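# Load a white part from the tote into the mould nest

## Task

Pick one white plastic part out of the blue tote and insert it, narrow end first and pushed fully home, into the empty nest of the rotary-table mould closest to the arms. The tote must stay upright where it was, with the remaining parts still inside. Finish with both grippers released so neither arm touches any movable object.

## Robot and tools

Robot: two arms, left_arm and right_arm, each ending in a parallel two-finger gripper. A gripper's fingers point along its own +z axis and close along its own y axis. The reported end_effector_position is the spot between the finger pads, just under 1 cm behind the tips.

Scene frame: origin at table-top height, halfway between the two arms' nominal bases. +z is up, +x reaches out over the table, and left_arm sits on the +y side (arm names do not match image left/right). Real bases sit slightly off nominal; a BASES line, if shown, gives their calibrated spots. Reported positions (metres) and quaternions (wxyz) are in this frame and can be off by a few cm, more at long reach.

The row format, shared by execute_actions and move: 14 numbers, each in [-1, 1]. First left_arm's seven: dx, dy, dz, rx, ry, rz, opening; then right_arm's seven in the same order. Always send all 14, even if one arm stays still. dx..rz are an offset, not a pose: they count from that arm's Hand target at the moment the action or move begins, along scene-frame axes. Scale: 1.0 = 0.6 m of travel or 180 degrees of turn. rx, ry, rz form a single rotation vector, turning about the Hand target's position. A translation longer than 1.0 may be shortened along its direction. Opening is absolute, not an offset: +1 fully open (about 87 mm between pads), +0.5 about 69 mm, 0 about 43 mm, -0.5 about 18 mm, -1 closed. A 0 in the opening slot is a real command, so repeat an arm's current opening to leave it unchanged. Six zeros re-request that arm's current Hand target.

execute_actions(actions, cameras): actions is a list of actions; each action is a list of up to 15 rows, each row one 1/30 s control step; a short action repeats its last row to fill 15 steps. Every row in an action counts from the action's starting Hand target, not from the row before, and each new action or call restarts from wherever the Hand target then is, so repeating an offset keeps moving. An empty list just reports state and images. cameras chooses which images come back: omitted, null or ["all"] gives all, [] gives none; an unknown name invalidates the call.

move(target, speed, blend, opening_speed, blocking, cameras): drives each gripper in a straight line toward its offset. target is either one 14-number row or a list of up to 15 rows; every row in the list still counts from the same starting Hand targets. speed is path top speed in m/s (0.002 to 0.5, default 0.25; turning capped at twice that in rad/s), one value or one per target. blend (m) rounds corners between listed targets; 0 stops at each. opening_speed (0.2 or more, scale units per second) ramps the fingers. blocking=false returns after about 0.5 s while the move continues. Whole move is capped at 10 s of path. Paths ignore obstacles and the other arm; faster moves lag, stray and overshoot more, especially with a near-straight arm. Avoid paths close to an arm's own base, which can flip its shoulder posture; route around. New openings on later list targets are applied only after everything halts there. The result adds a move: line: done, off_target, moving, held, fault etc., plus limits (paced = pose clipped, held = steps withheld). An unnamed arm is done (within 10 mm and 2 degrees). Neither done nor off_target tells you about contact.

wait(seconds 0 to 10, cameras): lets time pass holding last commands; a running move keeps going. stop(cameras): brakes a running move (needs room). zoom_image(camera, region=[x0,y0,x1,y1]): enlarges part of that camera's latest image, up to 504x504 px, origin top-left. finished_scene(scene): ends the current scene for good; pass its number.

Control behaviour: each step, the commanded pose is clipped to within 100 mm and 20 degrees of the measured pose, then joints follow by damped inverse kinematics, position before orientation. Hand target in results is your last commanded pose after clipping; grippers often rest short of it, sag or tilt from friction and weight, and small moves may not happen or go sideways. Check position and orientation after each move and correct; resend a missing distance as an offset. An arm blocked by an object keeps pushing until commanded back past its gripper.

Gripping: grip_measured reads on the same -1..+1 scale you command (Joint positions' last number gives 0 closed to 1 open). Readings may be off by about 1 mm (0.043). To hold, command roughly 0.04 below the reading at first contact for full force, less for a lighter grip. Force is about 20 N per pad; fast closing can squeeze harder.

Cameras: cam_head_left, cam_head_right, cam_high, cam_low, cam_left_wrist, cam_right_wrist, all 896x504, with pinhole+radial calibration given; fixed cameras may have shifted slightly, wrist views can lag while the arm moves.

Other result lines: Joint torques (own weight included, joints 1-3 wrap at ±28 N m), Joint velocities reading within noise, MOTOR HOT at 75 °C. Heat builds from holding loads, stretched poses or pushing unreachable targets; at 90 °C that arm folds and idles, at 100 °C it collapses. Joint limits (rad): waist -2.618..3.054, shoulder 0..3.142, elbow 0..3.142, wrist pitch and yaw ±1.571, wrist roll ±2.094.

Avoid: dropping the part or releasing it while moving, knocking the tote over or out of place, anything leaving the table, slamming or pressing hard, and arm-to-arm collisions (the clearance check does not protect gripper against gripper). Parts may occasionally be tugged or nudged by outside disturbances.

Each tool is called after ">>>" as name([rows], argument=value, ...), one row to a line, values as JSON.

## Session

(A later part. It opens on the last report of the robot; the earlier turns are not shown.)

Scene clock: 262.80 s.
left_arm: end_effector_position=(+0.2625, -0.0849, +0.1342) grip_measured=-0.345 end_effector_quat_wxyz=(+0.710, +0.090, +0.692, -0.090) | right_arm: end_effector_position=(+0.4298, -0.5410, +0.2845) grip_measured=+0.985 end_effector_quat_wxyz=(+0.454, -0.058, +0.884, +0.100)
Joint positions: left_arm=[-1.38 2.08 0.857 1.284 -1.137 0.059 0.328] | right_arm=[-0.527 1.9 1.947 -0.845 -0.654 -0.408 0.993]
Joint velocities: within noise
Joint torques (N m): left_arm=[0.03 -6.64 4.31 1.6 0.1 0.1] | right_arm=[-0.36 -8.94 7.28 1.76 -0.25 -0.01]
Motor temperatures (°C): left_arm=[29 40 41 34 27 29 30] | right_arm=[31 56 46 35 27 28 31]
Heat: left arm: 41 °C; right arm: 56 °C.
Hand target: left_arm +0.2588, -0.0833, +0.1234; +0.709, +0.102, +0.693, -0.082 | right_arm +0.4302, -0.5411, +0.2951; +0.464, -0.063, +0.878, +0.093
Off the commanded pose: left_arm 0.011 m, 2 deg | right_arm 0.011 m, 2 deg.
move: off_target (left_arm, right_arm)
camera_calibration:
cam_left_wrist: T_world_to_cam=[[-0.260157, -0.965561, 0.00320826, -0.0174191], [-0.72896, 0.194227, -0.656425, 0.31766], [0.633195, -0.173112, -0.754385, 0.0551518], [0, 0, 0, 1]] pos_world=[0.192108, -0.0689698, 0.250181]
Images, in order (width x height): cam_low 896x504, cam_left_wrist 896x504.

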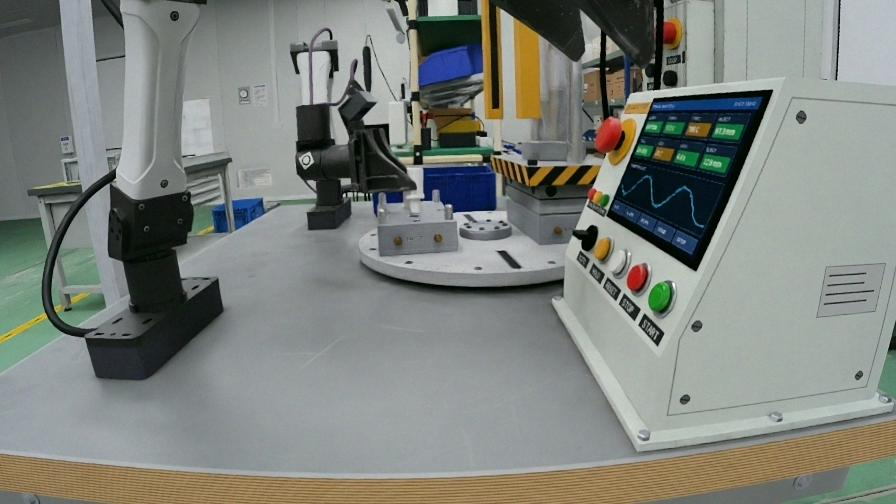

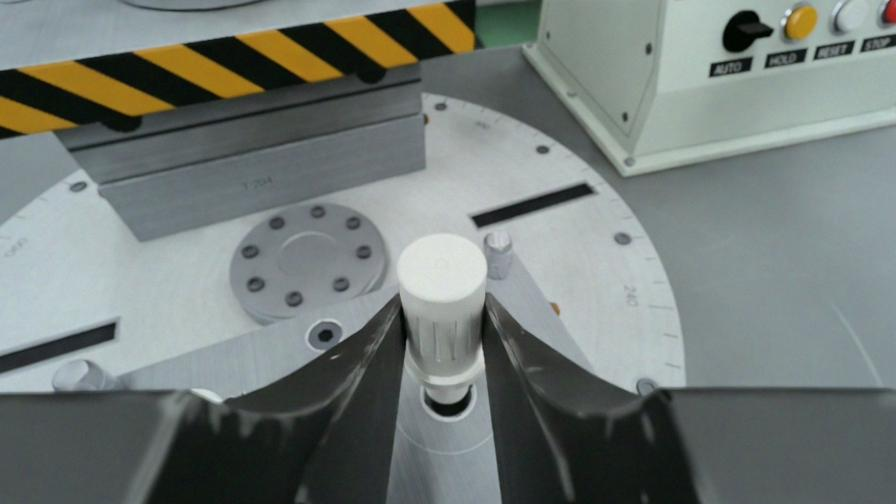

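>>> move([
  [-0.007,-0.0005,0,0,0,0,-0.8,0,0,0,0,0,0,1],
], speed=0.04, cameras=["cam_left_wrist","cam_low"])

>>> zoom_image(camera="cam_left_wrist", region=[370, 330, 510, 504])

>>> zoom_image(camera="cam_low", region=[360, 110, 480, 260])

Scene clock: 270.60 s.
left_arm: end_effector_position=(+0.2577, -0.0874, +0.1346) grip_measured=-0.345 end_effector_quat_wxyz=(+0.710, +0.093, +0.691, -0.094) | right_arm: end_effector_position=(+0.4298, -0.5410, +0.2845) grip_measured=+0.985 end_effector_quat_wxyz=(+0.454, -0.058, +0.884, +0.100)
Joint positions: left_arm=[-1.393 2.08 0.857 1.287 -1.139 0.06 0.328] | right_arm=[-0.527 1.9 1.947 -0.845 -0.654 -0.408 0.993]
Joint velocities: within noise
Joint torques (N m): left_arm=[0.12 -6.65 4.12 1.58 0.01 0.1] | right_arm=[-0.38 -8.96 7.25 1.75 -0.23 0]
Motor temperatures (°C): left_arm=[29 41 41 34 27 29 30] | right_arm=[31 56 46 35 27 28 31]
Heat: left arm: 41 °C; right arm: 56 °C.
Hand target: left_arm +0.2547, -0.0836, +0.1234; +0.709, +0.102, +0.693, -0.082 | right_arm +0.4302, -0.5411, +0.2951; +0.464, -0.063, +0.878, +0.093
Off the commanded pose: left_arm 0.012 m, 2 deg | right_arm 0.011 m, 2 deg.
move: off_target (left_arm, right_arm)
camera_calibration:
cam_left_wrist: T_world_to_cam=[[-0.269698, -0.962934, 0.00454104, -0.0185601], [-0.726607, 0.200409, -0.657175, 0.314933], [0.631906, -0.180539, -0.753725, 0.0576262], [0, 0, 0, 1]] pos_world=[0.187412, -0.0705838, 0.250484]
Images, in order (width x height): cam_low 896x504, cam_left_wrist 896x504.

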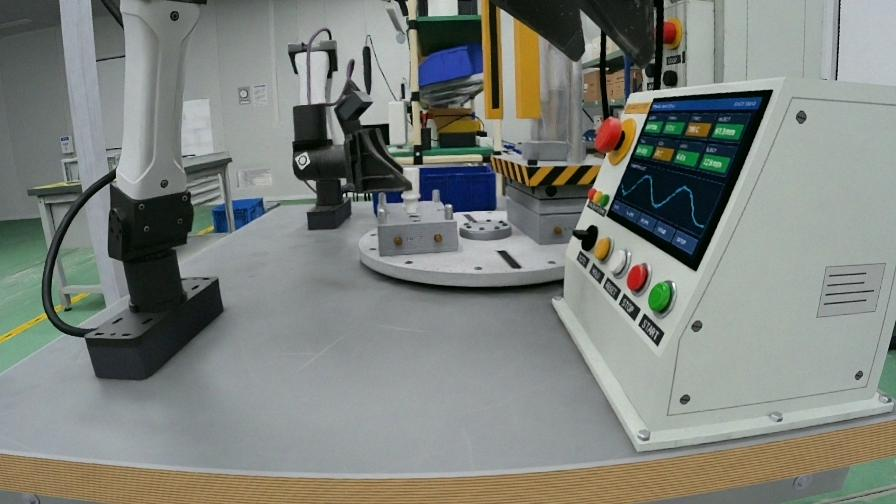

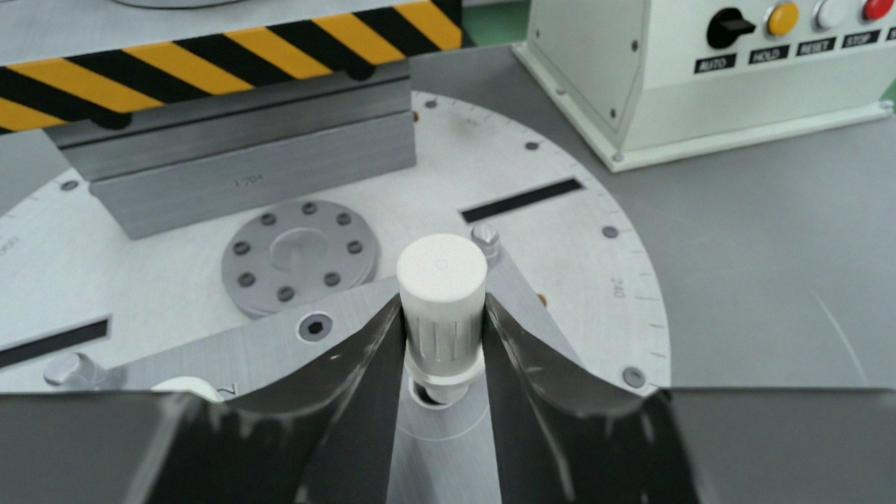

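Scaled by 2.897 from the camera's 896x504 image, which has a finer 1280x720 frame.

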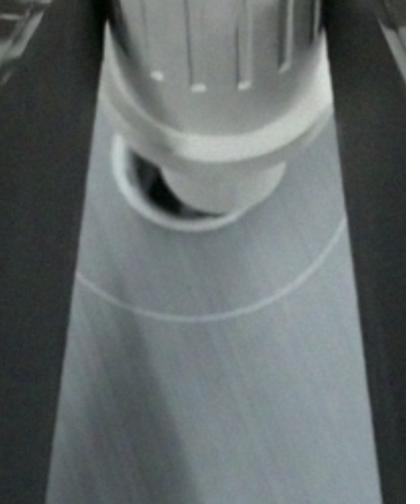

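Scaled by 3.360 from the camera's 896x504 image, which has a finer 1280x720 frame.

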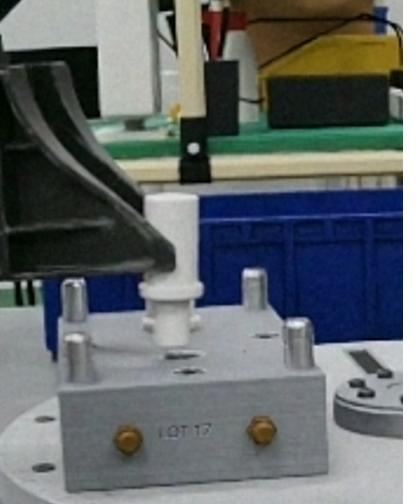

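>>> move([
  [-0.02,-0.013,0.02,0,0,0,-0.8,0,0,0,0,0,0,1],
  [0.008,0.0052,0,0,0,0,-0.8,0,0,0,0,0,0,1],
], speed=0.06, cameras=["cam_left_wrist","cam_low"])

>>> zoom_image(camera="cam_left_wrist", region=[370, 330, 510, 504])

>>> zoom_image(camera="cam_low", region=[360, 110, 480, 260])

Scene clock: 290.37 s.
left_arm: end_effector_position=(+0.2586, -0.0815, +0.1308) grip_measured=-0.345 end_effector_quat_wxyz=(+0.710, +0.094, +0.693, -0.084) | right_arm: end_effector_position=(+0.4298, -0.5410, +0.2845) grip_measured=+0.985 end_effector_quat_wxyz=(+0.454, -0.058, +0.884, +0.100)
Joint positions: left_arm=[-1.39 2.08 0.842 1.29 -1.149 0.065 0.328] | right_arm=[-0.527 1.9 1.947 -0.845 -0.654 -0.408 0.993]
Joint velocities: within noise
Joint torques (N m): left_arm=[1.05 -7.02 4.49 1.6 0.24 0.03] | right_arm=[-0.53 -8.99 7.31 1.74 -0.23 0.01]
Motor temperatures (°C): left_arm=[29 42 40 34 27 29 30] | right_arm=[31 57 46 35 27 28 31]
Heat: left arm: 42 °C; right arm: 57 °C.
Hand target: left_arm +0.2594, -0.0805, +0.1235; +0.709, +0.102, +0.693, -0.082 | right_arm +0.4302, -0.5411, +0.2951; +0.464, -0.063, +0.878, +0.093
Off the commanded pose: left_arm 0.007 m, 1 deg | right_arm 0.011 m, 2 deg.
move: off_target (right_arm)
camera_calibration:
cam_left_wrist: T_world_to_cam=[[-0.257443, -0.966227, -0.0113126, -0.0139997], [-0.729836, 0.202105, -0.653064, 0.31232], [0.633295, -0.15987, -0.757218, 0.0570927], [0, 0, 0, 1]] pos_world=[0.188182, -0.0675207, 0.247038]
Images, in order (width x height): cam_low 896x504, cam_left_wrist 896x504.

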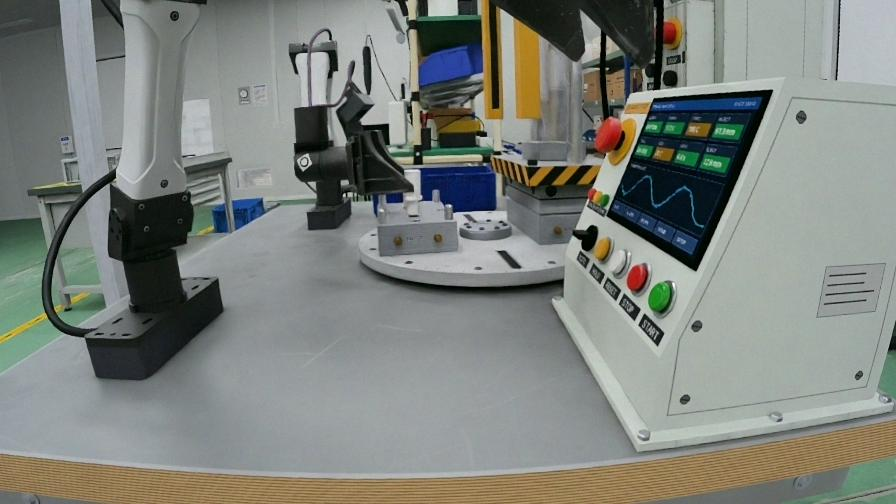

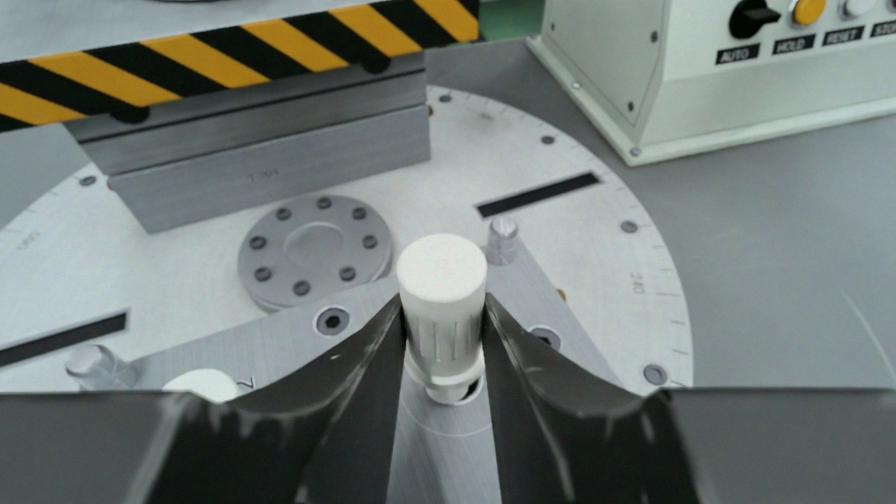

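Scaled by 2.897 from the camera's 896x504 image, which has a finer 1280x720 frame.

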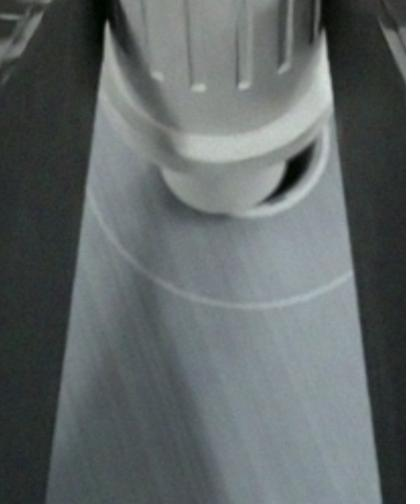

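Scaled by 3.360 from the camera's 896x504 image, which has a finer 1280x720 frame.

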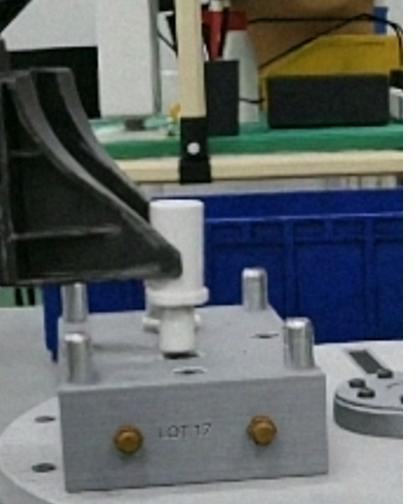

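>>> move([
  [0.003,-0.0062,0.012,0,0,0,-0.8,0,0,0,0,0,0,1],
], speed=0.04, cameras=["cam_left_wrist","cam_low"])

>>> zoom_image(camera="cam_left_wrist", region=[370, 330, 510, 504])

>>> zoom_image(camera="cam_low", region=[360, 110, 480, 260])

Scene clock: 299.57 s.
left_arm: end_effector_position=(+0.2584, -0.0818, +0.1296) grip_measured=-0.345 end_effector_quat_wxyz=(+0.709, +0.099, +0.694, -0.082) | right_arm: end_effector_position=(+0.4298, -0.5410, +0.2845) grip_measured=+0.985 end_effector_quat_wxyz=(+0.454, -0.058, +0.884, +0.100)
Joint positions: left_arm=[-1.39 2.08 0.842 1.281 -1.145 0.065 0.328] | right_arm=[-0.527 1.9 1.947 -0.845 -0.654 -0.408 0.993]
Joint velocities: within noise
Joint torques (N m): left_arm=[1.32 -8.18 6.42 1.33 0.25 0.04] | right_arm=[-0.35 -8.95 7.31 1.74 -0.24 -0.02]
Motor temperatures (°C): left_arm=[29 42 40 35 27 29 30] | right_arm=[30 57 46 36 27 28 31]
Heat: left arm: 42 °C; right arm: 57 °C.
Hand target: left_arm +0.2612, -0.0843, +0.1306; +0.709, +0.102, +0.693, -0.082 | right_arm +0.4302, -0.5411, +0.2951; +0.464, -0.063, +0.878, +0.093
Off the commanded pose: left_arm 0.004 m, 0 deg | right_arm 0.011 m, 2 deg.
move: off_target (right_arm)
camera_calibration:
cam_left_wrist: T_world_to_cam=[[-0.261141, -0.965113, -0.0190153, -0.012373], [-0.729848, 0.210298, -0.650459, 0.3118], [0.631765, -0.155983, -0.759303, 0.0572475], [0, 0, 0, 1]] pos_world=[0.188168, -0.0685827, 0.246046]
Images, in order (width x height): cam_low 896x504, cam_left_wrist 896x504.

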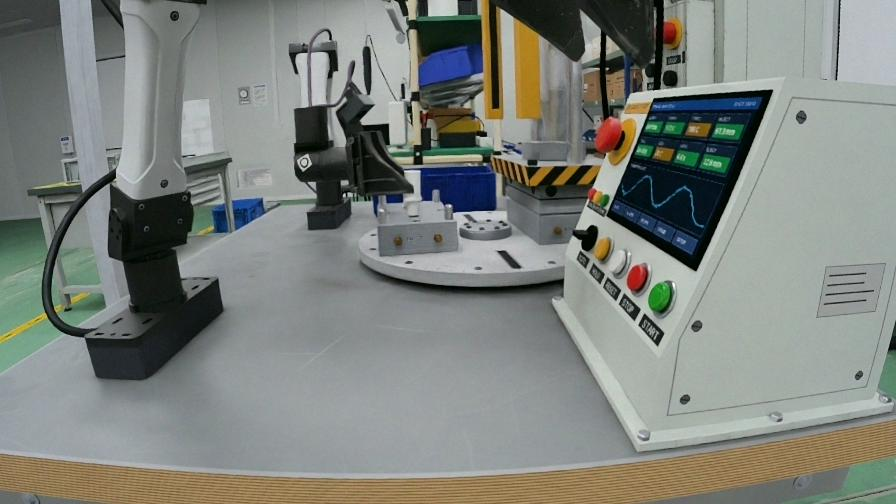

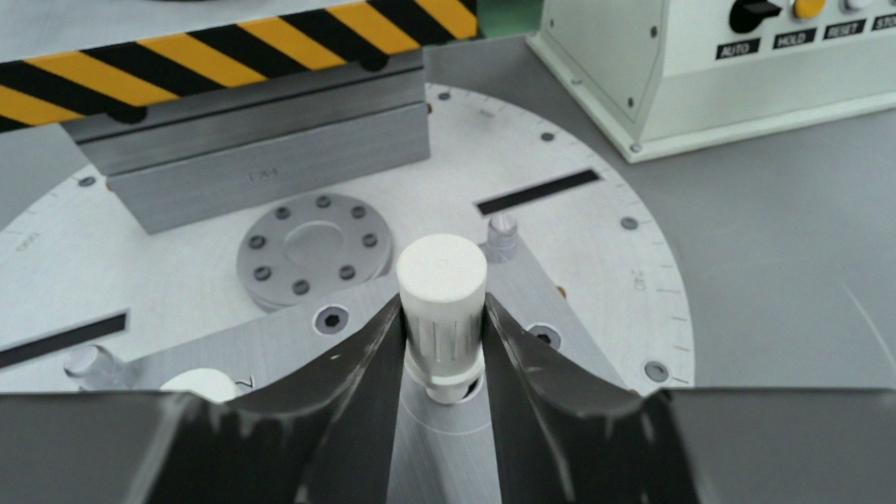

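Scaled by 2.897 from the camera's 896x504 image, which has a finer 1280x720 frame.

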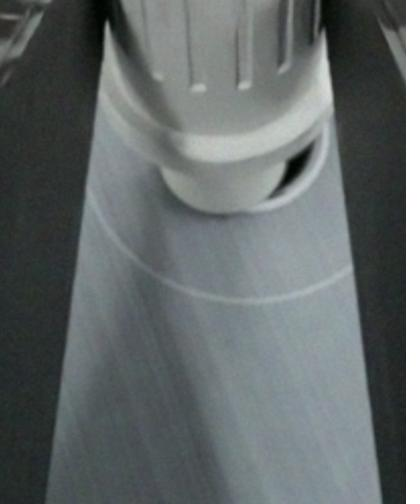

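Scaled by 3.360 from the camera's 896x504 image, which has a finer 1280x720 frame.

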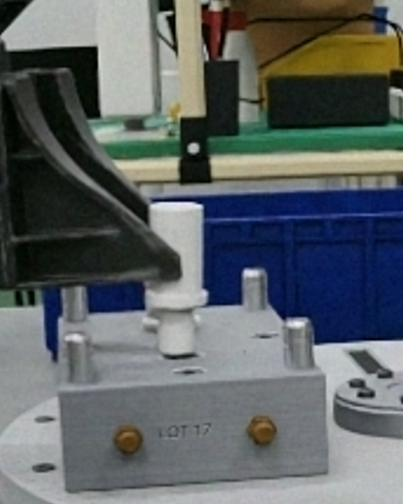

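>>> move([
  [0,0,0.025,0,0,0,-0.8,0,0,0,0,0,0,1],
  [-0.001,0.002,-0.002,0,0,0,-0.8,0,0,0,0,0,0,1],
], speed=0.05, cameras=["cam_left_wrist","cam_low"])

>>> zoom_image(camera="cam_left_wrist", region=[370, 330, 510, 504])

>>> zoom_image(camera="cam_low", region=[360, 110, 480, 260])

Scene clock: 308.67 s.
left_arm: end_effector_position=(+0.2582, -0.0815, +0.1300) grip_measured=-0.345 end_effector_quat_wxyz=(+0.707, +0.103, +0.695, -0.079) | right_arm: end_effector_position=(+0.4298, -0.5410, +0.2845) grip_measured=+0.985 end_effector_quat_wxyz=(+0.454, -0.058, +0.884, +0.100)
Joint positions: left_arm=[-1.39 2.072 0.842 1.262 -1.144 0.066 0.328] | right_arm=[-0.527 1.9 1.947 -0.845 -0.654 -0.408 0.993]
Joint velocities: within noise
Joint torques (N m): left_arm=[1.21 -7.51 5.91 1.58 0.21 0.03] | right_arm=[-0.39 -8.95 7.34 1.75 -0.24 -0.02]
Motor temperatures (°C): left_arm=[29 43 41 34 27 29 30] | right_arm=[30 57 46 36 27 28 31]
Heat: left arm: 43 °C; right arm: 57 °C.
Hand target: left_arm +0.2606, -0.0831, +0.1295; +0.709, +0.102, +0.693, -0.082 | right_arm +0.4302, -0.5411, +0.2951; +0.464, -0.063, +0.878, +0.093
Off the commanded pose: left_arm 0.003 m, 0 deg | right_arm 0.011 m, 2 deg.
move: off_target (right_arm)
camera_calibration:
cam_left_wrist: T_world_to_cam=[[-0.262651, -0.96442, -0.0301512, -0.010192], [-0.730705, 0.219214, -0.646542, 0.312323], [0.630147, -0.147783, -0.762283, 0.0591876], [0, 0, 0, 1]] pos_world=[0.188242, -0.0695481, 0.24674]
Images, in order (width x height): cam_low 896x504, cam_left_wrist 896x504.

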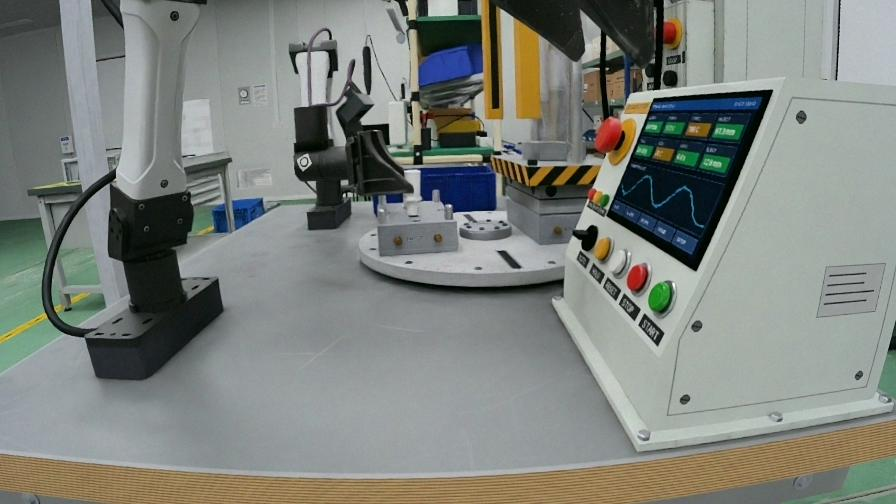

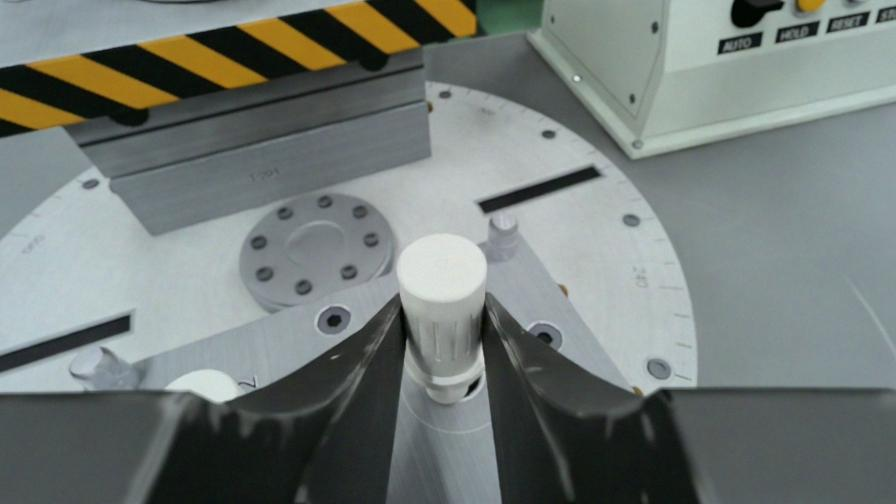

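Scaled by 2.897 from the camera's 896x504 image, which has a finer 1280x720 frame.

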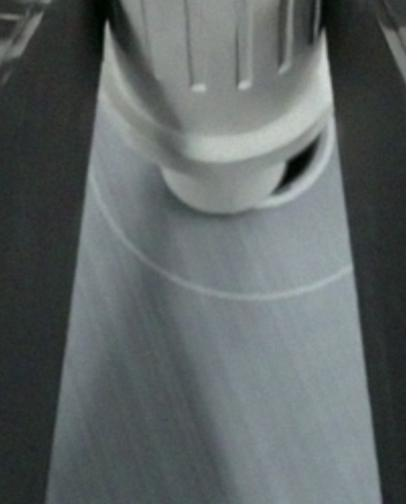

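Scaled by 3.360 from the camera's 896x504 image, which has a finer 1280x720 frame.

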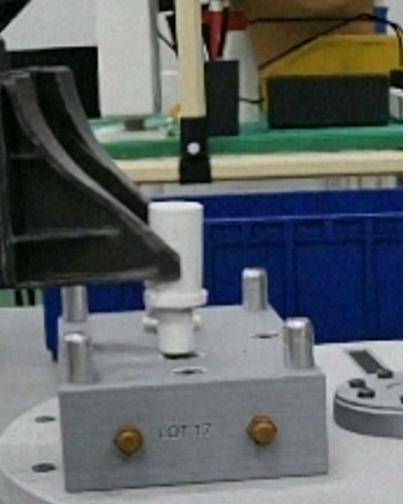

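>>> move([
  [0.003,-0.008,0.002,0,0,0,-0.8,0,0,0,0,0,0,1],
], speed=0.04, cameras=["cam_left_wrist","cam_low"])

>>> zoom_image(camera="cam_left_wrist", region=[370, 330, 510, 504])

>>> zoom_image(camera="cam_low", region=[360, 110, 480, 260])

Scene clock: 321.20 s.
left_arm: end_effector_position=(+0.2585, -0.0832, +0.1320) grip_measured=-0.345 end_effector_quat_wxyz=(+0.708, +0.101, +0.694, -0.081) | right_arm: end_effector_position=(+0.4298, -0.5410, +0.2845) grip_measured=+0.985 end_effector_quat_wxyz=(+0.454, -0.058, +0.884, +0.100)
Joint positions: left_arm=[-1.39 2.072 0.849 1.262 -1.144 0.066 0.328] | right_arm=[-0.527 1.9 1.947 -0.845 -0.654 -0.408 0.993]
Joint velocities: within noise
Joint torques (N m): left_arm=[1.4 -6.99 7.43 1.44 0.24 0.04] | right_arm=[-0.35 -8.96 7.36 1.72 -0.21 -0.03]
Motor temperatures (°C): left_arm=[29 42 41 34 27 29 30] | right_arm=[30 57 46 36 27 28 31]
Heat: left arm: 42 °C; right arm: 57 °C.
Hand target: left_arm +0.2624, -0.0878, +0.1306; +0.709, +0.102, +0.693, -0.082 | right_arm +0.4302, -0.5411, +0.2951; +0.464, -0.063, +0.878, +0.093
Off the commanded pose: left_arm 0.006 m, 0 deg | right_arm 0.011 m, 2 deg.
move: off_target (right_arm)
camera_calibration:
cam_left_wrist: T_world_to_cam=[[-0.262986, -0.964511, -0.0235837, -0.0124637], [-0.729828, 0.214865, -0.648987, 0.313878], [0.631023, -0.153462, -0.760434, 0.0593309], [0, 0, 0, 1]] pos_world=[0.18836, -0.0703578, 0.248526]
Images, in order (width x height): cam_low 896x504, cam_left_wrist 896x504.

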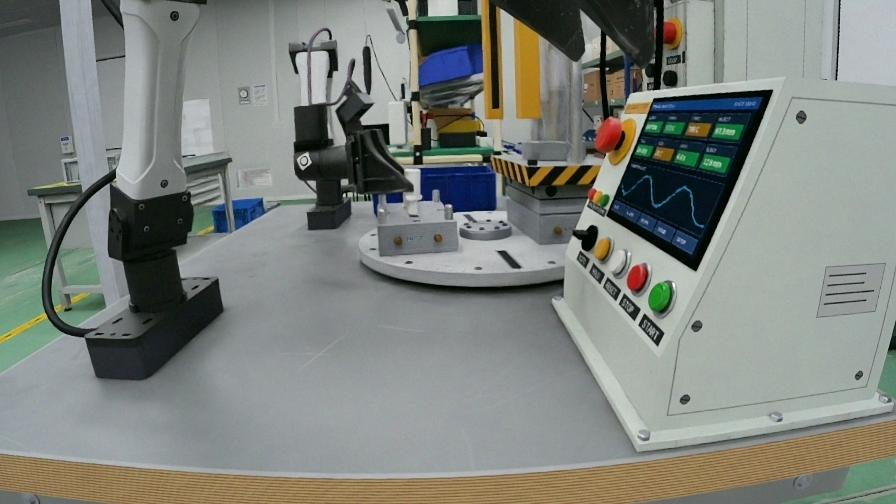

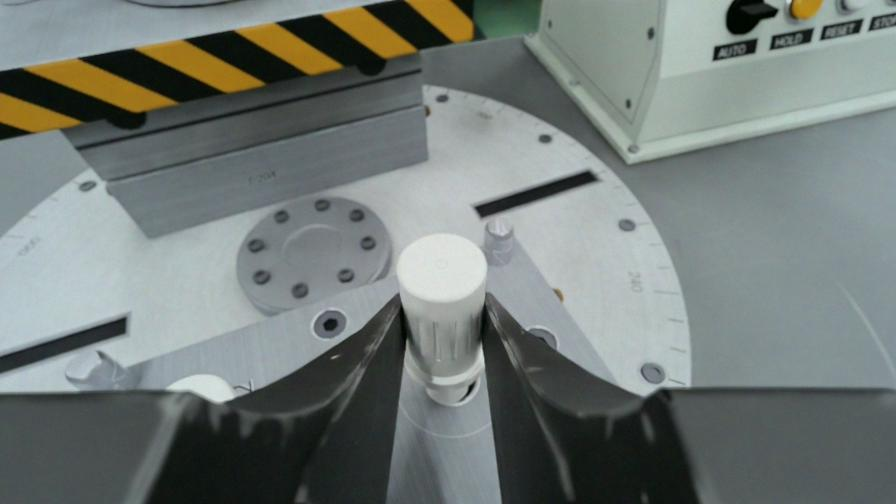

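Scaled by 2.897 from the camera's 896x504 image, which has a finer 1280x720 frame.

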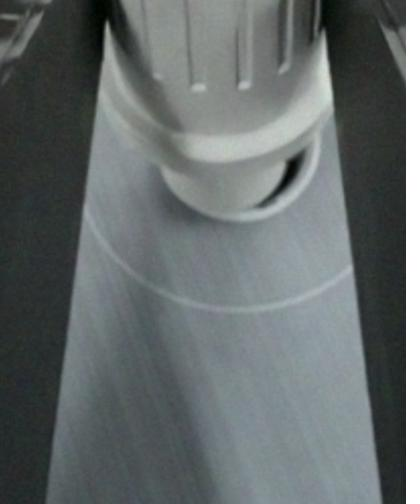

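Scaled by 3.360 from the camera's 896x504 image, which has a finer 1280x720 frame.

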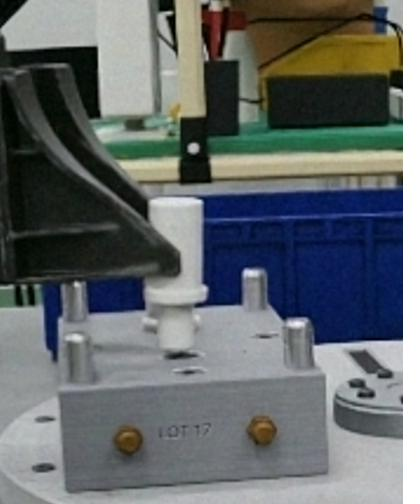

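>>> move([
  [0.003,-0.004,0.002,0,0,0,-0.8,0,0,0,0,0,0,1],
], speed=0.04, cameras=["cam_left_wrist","cam_low"])

>>> zoom_image(camera="cam_left_wrist", region=[370, 330, 510, 504])

>>> zoom_image(camera="cam_low", region=[360, 110, 480, 260])

Scene clock: 328.63 s.
left_arm: end_effector_position=(+0.2604, -0.0857, +0.1354) grip_measured=-0.345 end_effector_quat_wxyz=(+0.709, +0.097, +0.693, -0.085) | right_arm: end_effector_position=(+0.4298, -0.5410, +0.2845) grip_measured=+0.985 end_effector_quat_wxyz=(+0.454, -0.058, +0.884, +0.100)
Joint positions: left_arm=[-1.387 2.072 0.861 1.262 -1.14 0.066 0.328] | right_arm=[-0.527 1.9 1.947 -0.845 -0.654 -0.408 0.993]
Joint velocities: within noise
Joint torques (N m): left_arm=[1.37 -6.89 7.51 1.35 0.25 0.03] | right_arm=[-0.34 -9.01 7.34 1.73 -0.22 -0.03]
Motor temperatures (°C): left_arm=[29 42 42 34 27 29 30] | right_arm=[30 57 46 36 27 28 31]
Heat: left arm: 42 °C; right arm: 57 °C.
Hand target: left_arm +0.2641, -0.0903, +0.1319; +0.709, +0.102, +0.693, -0.082 | right_arm +0.4302, -0.5411, +0.2951; +0.464, -0.063, +0.878, +0.093
Off the commanded pose: left_arm 0.007 m, 1 deg | right_arm 0.011 m, 2 deg.
move: off_target (right_arm)
camera_calibration:
cam_left_wrist: T_world_to_cam=[[-0.262209, -0.96492, -0.0132687, -0.0159717], [-0.728641, 0.20698, -0.652872, 0.31757], [0.632716, -0.161521, -0.757352, 0.0587932], [0, 0, 0, 1]] pos_world=[0.190007, -0.0716456, 0.251648]
Images, in order (width x height): cam_low 896x504, cam_left_wrist 896x504.

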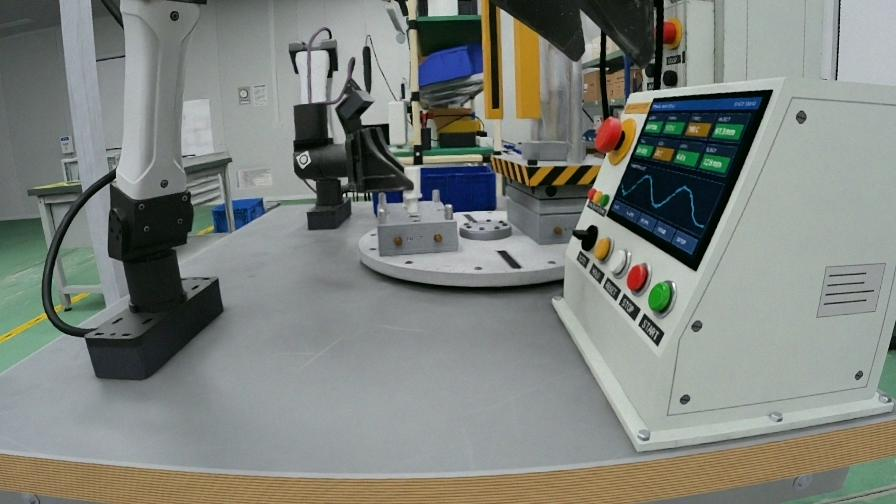

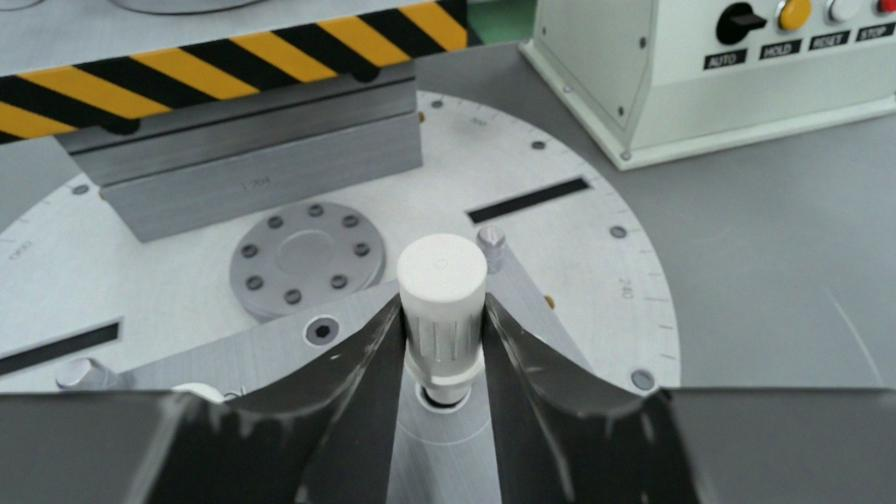

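Scaled by 2.897 from the camera's 896x504 image, which has a finer 1280x720 frame.

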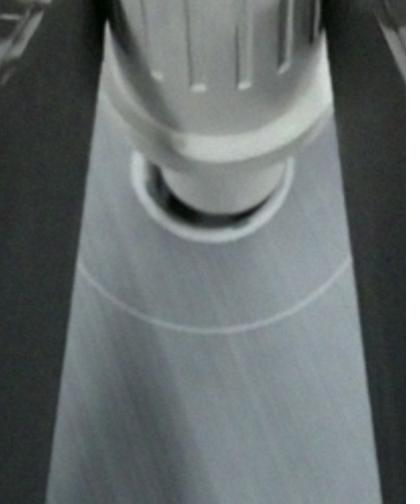

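Scaled by 3.360 from the camera's 896x504 image, which has a finer 1280x720 frame.

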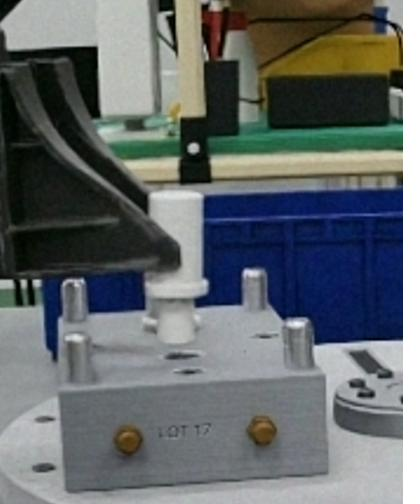

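>>> move([
  [-0.018,-0.012,0,0,0,0,-0.8,0,0,0,0,0,0,1],
  [0.0037,0.0023,0,0,0,0,-0.8,0,0,0,0,0,0,1],
], speed=0.05, cameras=["cam_left_wrist","cam_low"])

>>> zoom_image(camera="cam_left_wrist", region=[370, 330, 510, 504])

>>> zoom_image(camera="cam_low", region=[360, 110, 480, 260])

Scene clock: 360.77 s.
left_arm: end_effector_position=(+0.2651, -0.0892, +0.1378) grip_measured=-0.345 end_effector_quat_wxyz=(+0.711, +0.092, +0.692, -0.086) | right_arm: end_effector_position=(+0.4298, -0.5410, +0.2845) grip_measured=+0.985 end_effector_quat_wxyz=(+0.454, -0.058, +0.884, +0.100)
Joint positions: left_arm=[-1.376 2.079 0.882 1.256 -1.134 0.066 0.328] | right_arm=[-0.527 1.9 1.947 -0.845 -0.654 -0.408 0.993]
Joint velocities: within noise
Joint torques (N m): left_arm=[1.13 -7.72 5.16 1.39 0.26 0.02] | right_arm=[-0.38 -8.85 7.35 1.73 -0.26 0.01]
Motor temperatures (°C): left_arm=[29 41 42 34 27 29 30] | right_arm=[30 58 46 36 27 28 31]
Heat: left arm: 42 °C; right arm: 58 °C.
Hand target: left_arm +0.2664, -0.0888, +0.1318; +0.709, +0.102, +0.693, -0.082 | right_arm +0.4302, -0.5411, +0.2951; +0.464, -0.063, +0.878, +0.093
Off the commanded pose: left_arm 0.006 m, 1 deg | right_arm 0.011 m, 2 deg.
move: off_target (right_arm)
camera_calibration:
cam_left_wrist: T_world_to_cam=[[-0.258131, -0.966094, -0.00547536, -0.0203421], [-0.728265, 0.198303, -0.655978, 0.322905], [0.634822, -0.16534, -0.754761, 0.0557649], [0, 0, 0, 1]] pos_world=[0.194508, -0.0744651, 0.253796]
Images, in order (width x height): cam_low 896x504, cam_left_wrist 896x504.

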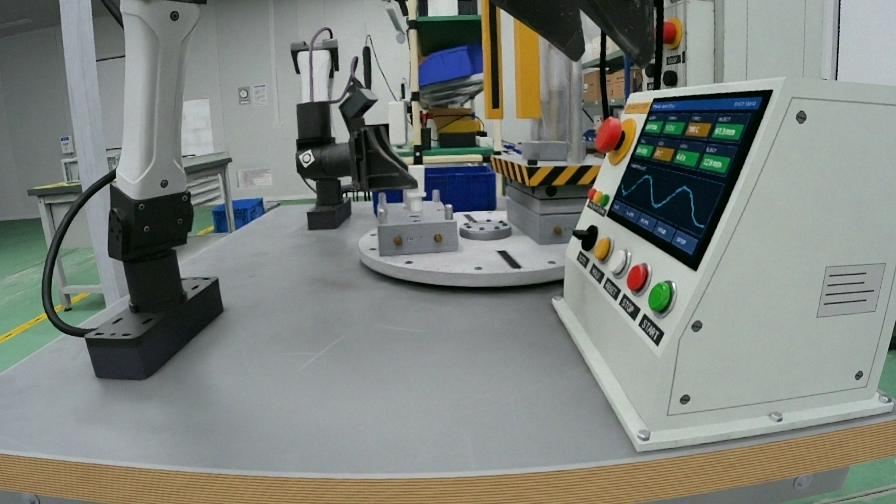

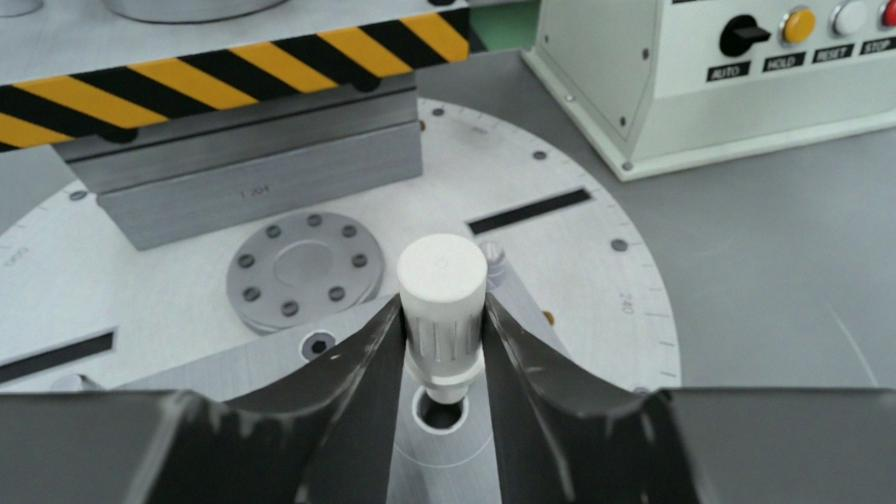

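Scaled by 2.897 from the camera's 896x504 image, which has a finer 1280x720 frame.

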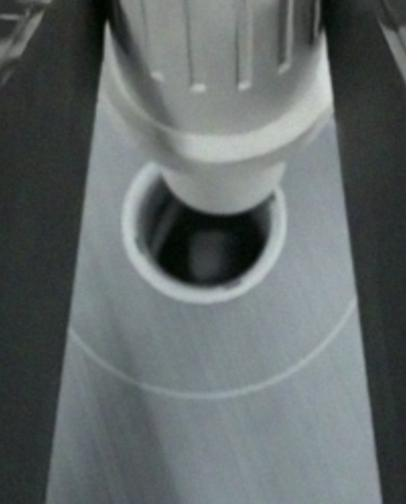

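Scaled by 3.360 from the camera's 896x504 image, which has a finer 1280x720 frame.

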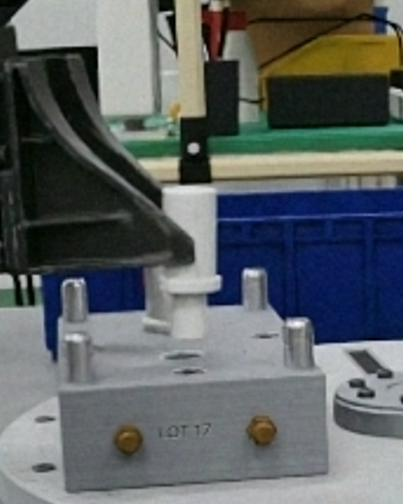

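>>> move([
  [-0.025,-0.005,0.003,0,0,0,-0.8,0,0,0,0,0,0,1],
  [-0.0067,0.0068,-0.004,0,0,0,-0.8,0,0,0,0,0,0,1],
], speed=0.05, cameras=["cam_left_wrist","cam_low"])

>>> zoom_image(camera="cam_left_wrist", region=[370, 330, 510, 504])

>>> zoom_image(camera="cam_low", region=[360, 110, 480, 260])

Scene clock: 370.30 s.
left_arm: end_effector_position=(+0.2611, -0.0859, +0.1328) grip_measured=-0.345 end_effector_quat_wxyz=(+0.709, +0.098, +0.694, -0.081) | right_arm: end_effector_position=(+0.4298, -0.5410, +0.2845) grip_measured=+0.985 end_effector_quat_wxyz=(+0.454, -0.058, +0.884, +0.100)
Joint positions: left_arm=[-1.385 2.079 0.865 1.257 -1.143 0.066 0.328] | right_arm=[-0.527 1.9 1.947 -0.845 -0.654 -0.408 0.993]
Joint velocities: within noise
Joint torques (N m): left_arm=[1.14 -7.87 4.6 1.6 0.26 0.02] | right_arm=[-0.32 -8.95 7.41 1.74 -0.23 -0.01]
Motor temperatures (°C): left_arm=[29 42 42 34 27 29 30] | right_arm=[30 58 46 36 27 28 31]
Heat: left arm: 42 °C; right arm: 58 °C.
Hand target: left_arm +0.2623, -0.0848, +0.1294; +0.709, +0.102, +0.693, -0.082 | right_arm +0.4302, -0.5411, +0.2951; +0.464, -0.063, +0.878, +0.093
Off the commanded pose: left_arm 0.004 m, 0 deg | right_arm 0.011 m, 2 deg.
move: off_target (right_arm)
camera_calibration:
cam_left_wrist: T_world_to_cam=[[-0.258922, -0.965681, -0.0204836, -0.015961], [-0.73032, 0.209607, -0.650152, 0.316726], [0.632133, -0.153379, -0.759528, 0.0574938], [0, 0, 0, 1]] pos_world=[0.190835, -0.0729828, 0.249261]
Images, in order (width x height): cam_low 896x504, cam_left_wrist 896x504.

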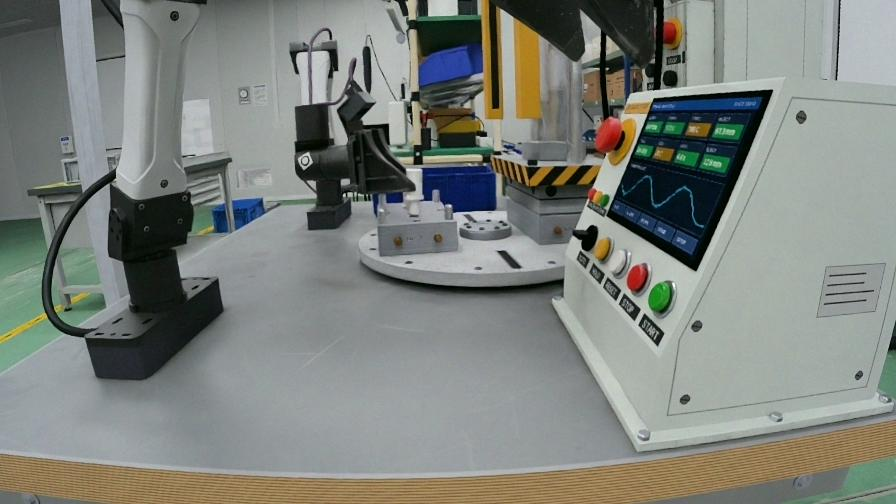

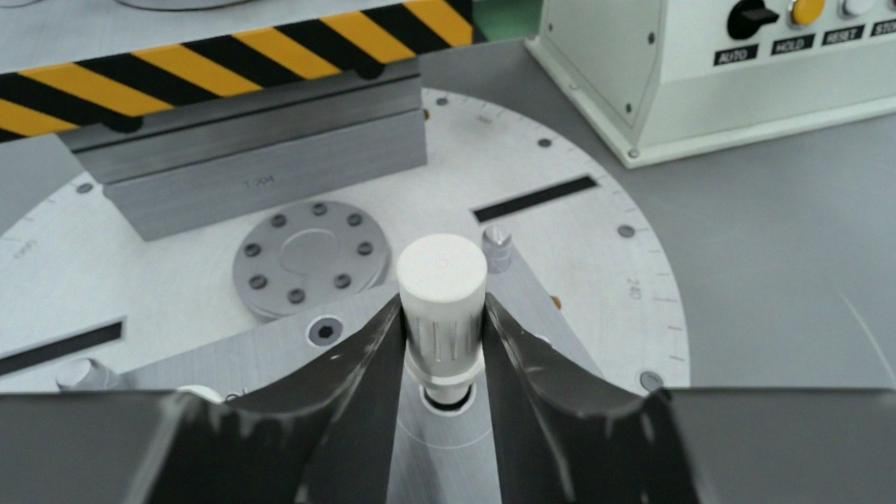

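Scaled by 2.897 from the camera's 896x504 image, which has a finer 1280x720 frame.

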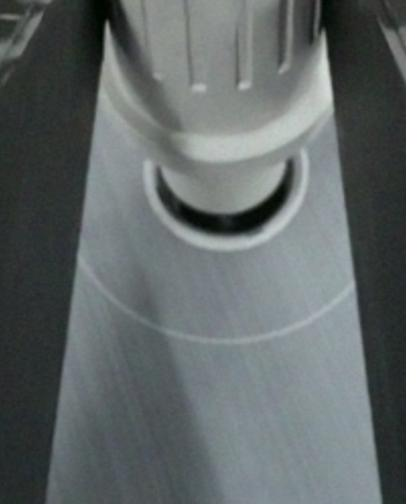

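Scaled by 3.360 from the camera's 896x504 image, which has a finer 1280x720 frame.

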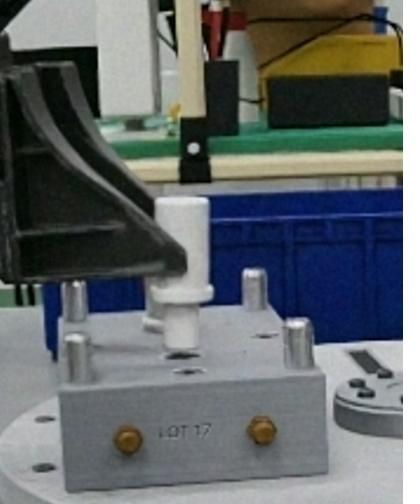

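>>> move([
  [0,0,-0.02,0,0,0,-0.8,0,0,0,0,0,0,1],
], speed=0.03, cameras=["cam_left_wrist","cam_low"])

>>> zoom_image(camera="cam_left_wrist", region=[370, 330, 510, 504])

>>> zoom_image(camera="cam_low", region=[360, 110, 480, 260])

Scene clock: 378.40 s.
left_arm: end_effector_position=(+0.2612, -0.0871, +0.1285) grip_measured=-0.345 end_effector_quat_wxyz=(+0.711, +0.092, +0.692, -0.087) | right_arm: end_effector_position=(+0.4298, -0.5410, +0.2845) grip_measured=+0.985 end_effector_quat_wxyz=(+0.454, -0.058, +0.884, +0.100)
Joint positions: left_arm=[-1.385 2.105 0.865 1.301 -1.142 0.066 0.328] | right_arm=[-0.527 1.9 1.947 -0.845 -0.654 -0.408 0.993]
Joint velocities: within noise
Joint torques (N m): left_arm=[1.13 -6.74 4.14 1.58 0.25 0.01] | right_arm=[-0.36 -9.01 7.34 1.75 -0.23 0.01]
Motor temperatures (°C): left_arm=[29 43 42 34 27 29 30] | right_arm=[30 58 46 36 27 28 31]
Heat: left arm: 43 °C; right arm: 58 °C.
Hand target: left_arm +0.2623, -0.0848, +0.1175; +0.709, +0.102, +0.693, -0.082 | right_arm +0.4302, -0.5411, +0.2951; +0.464, -0.063, +0.878, +0.093
Off the commanded pose: left_arm 0.011 m, 1 deg | right_arm 0.011 m, 2 deg.
move: off_target (left_arm, right_arm)
camera_calibration:
cam_left_wrist: T_world_to_cam=[[-0.259251, -0.965802, -0.0038889, -0.0191671], [-0.72817, 0.198105, -0.656142, 0.313548], [0.634474, -0.167274, -0.754627, 0.0515429], [0, 0, 0, 1]] pos_world=[0.190645, -0.0720054, 0.244553]
Images, in order (width x height): cam_low 896x504, cam_left_wrist 896x504.

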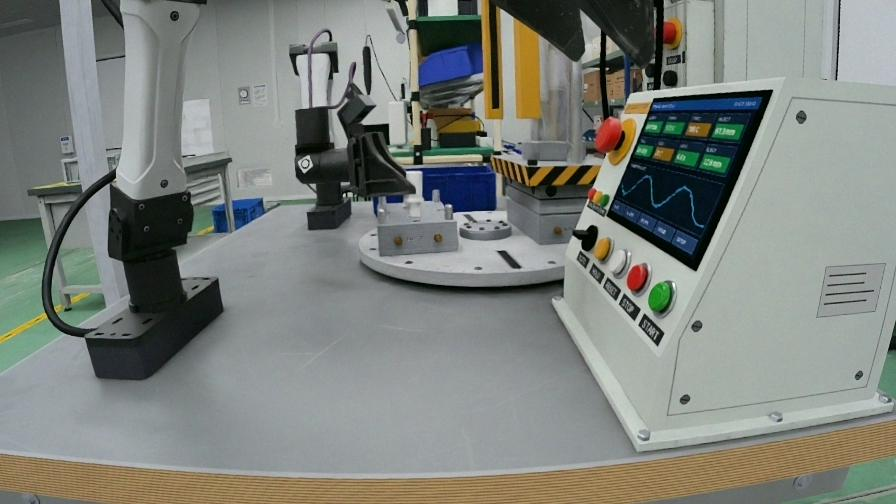

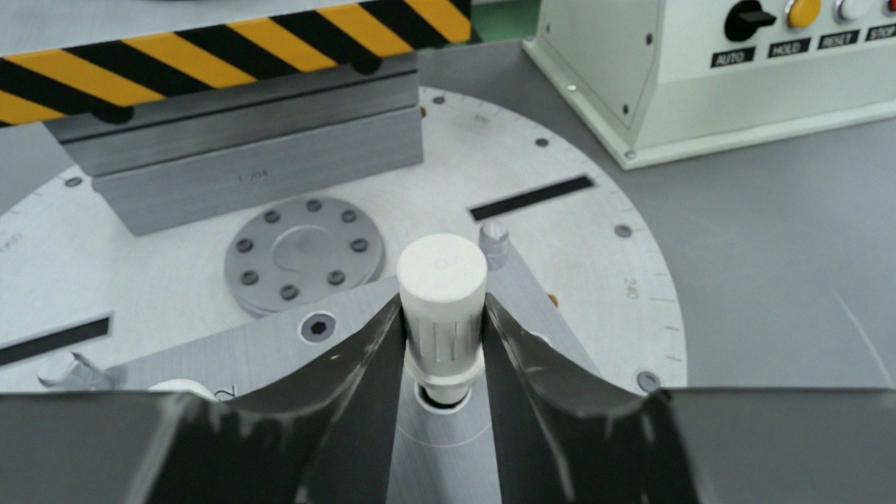

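Scaled by 2.897 from the camera's 896x504 image, which has a finer 1280x720 frame.

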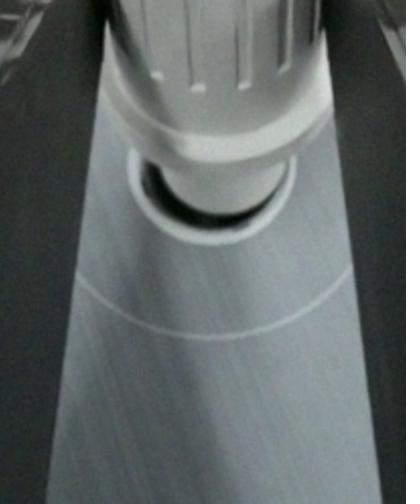

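Scaled by 3.360 from the camera's 896x504 image, which has a finer 1280x720 frame.

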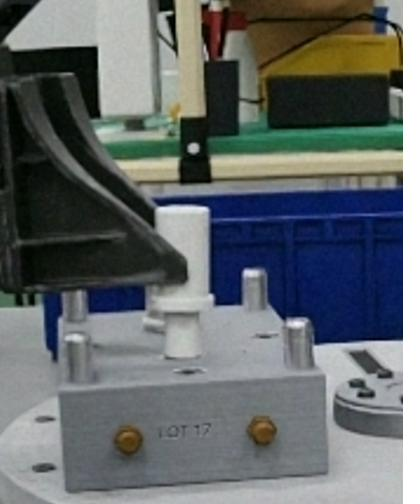

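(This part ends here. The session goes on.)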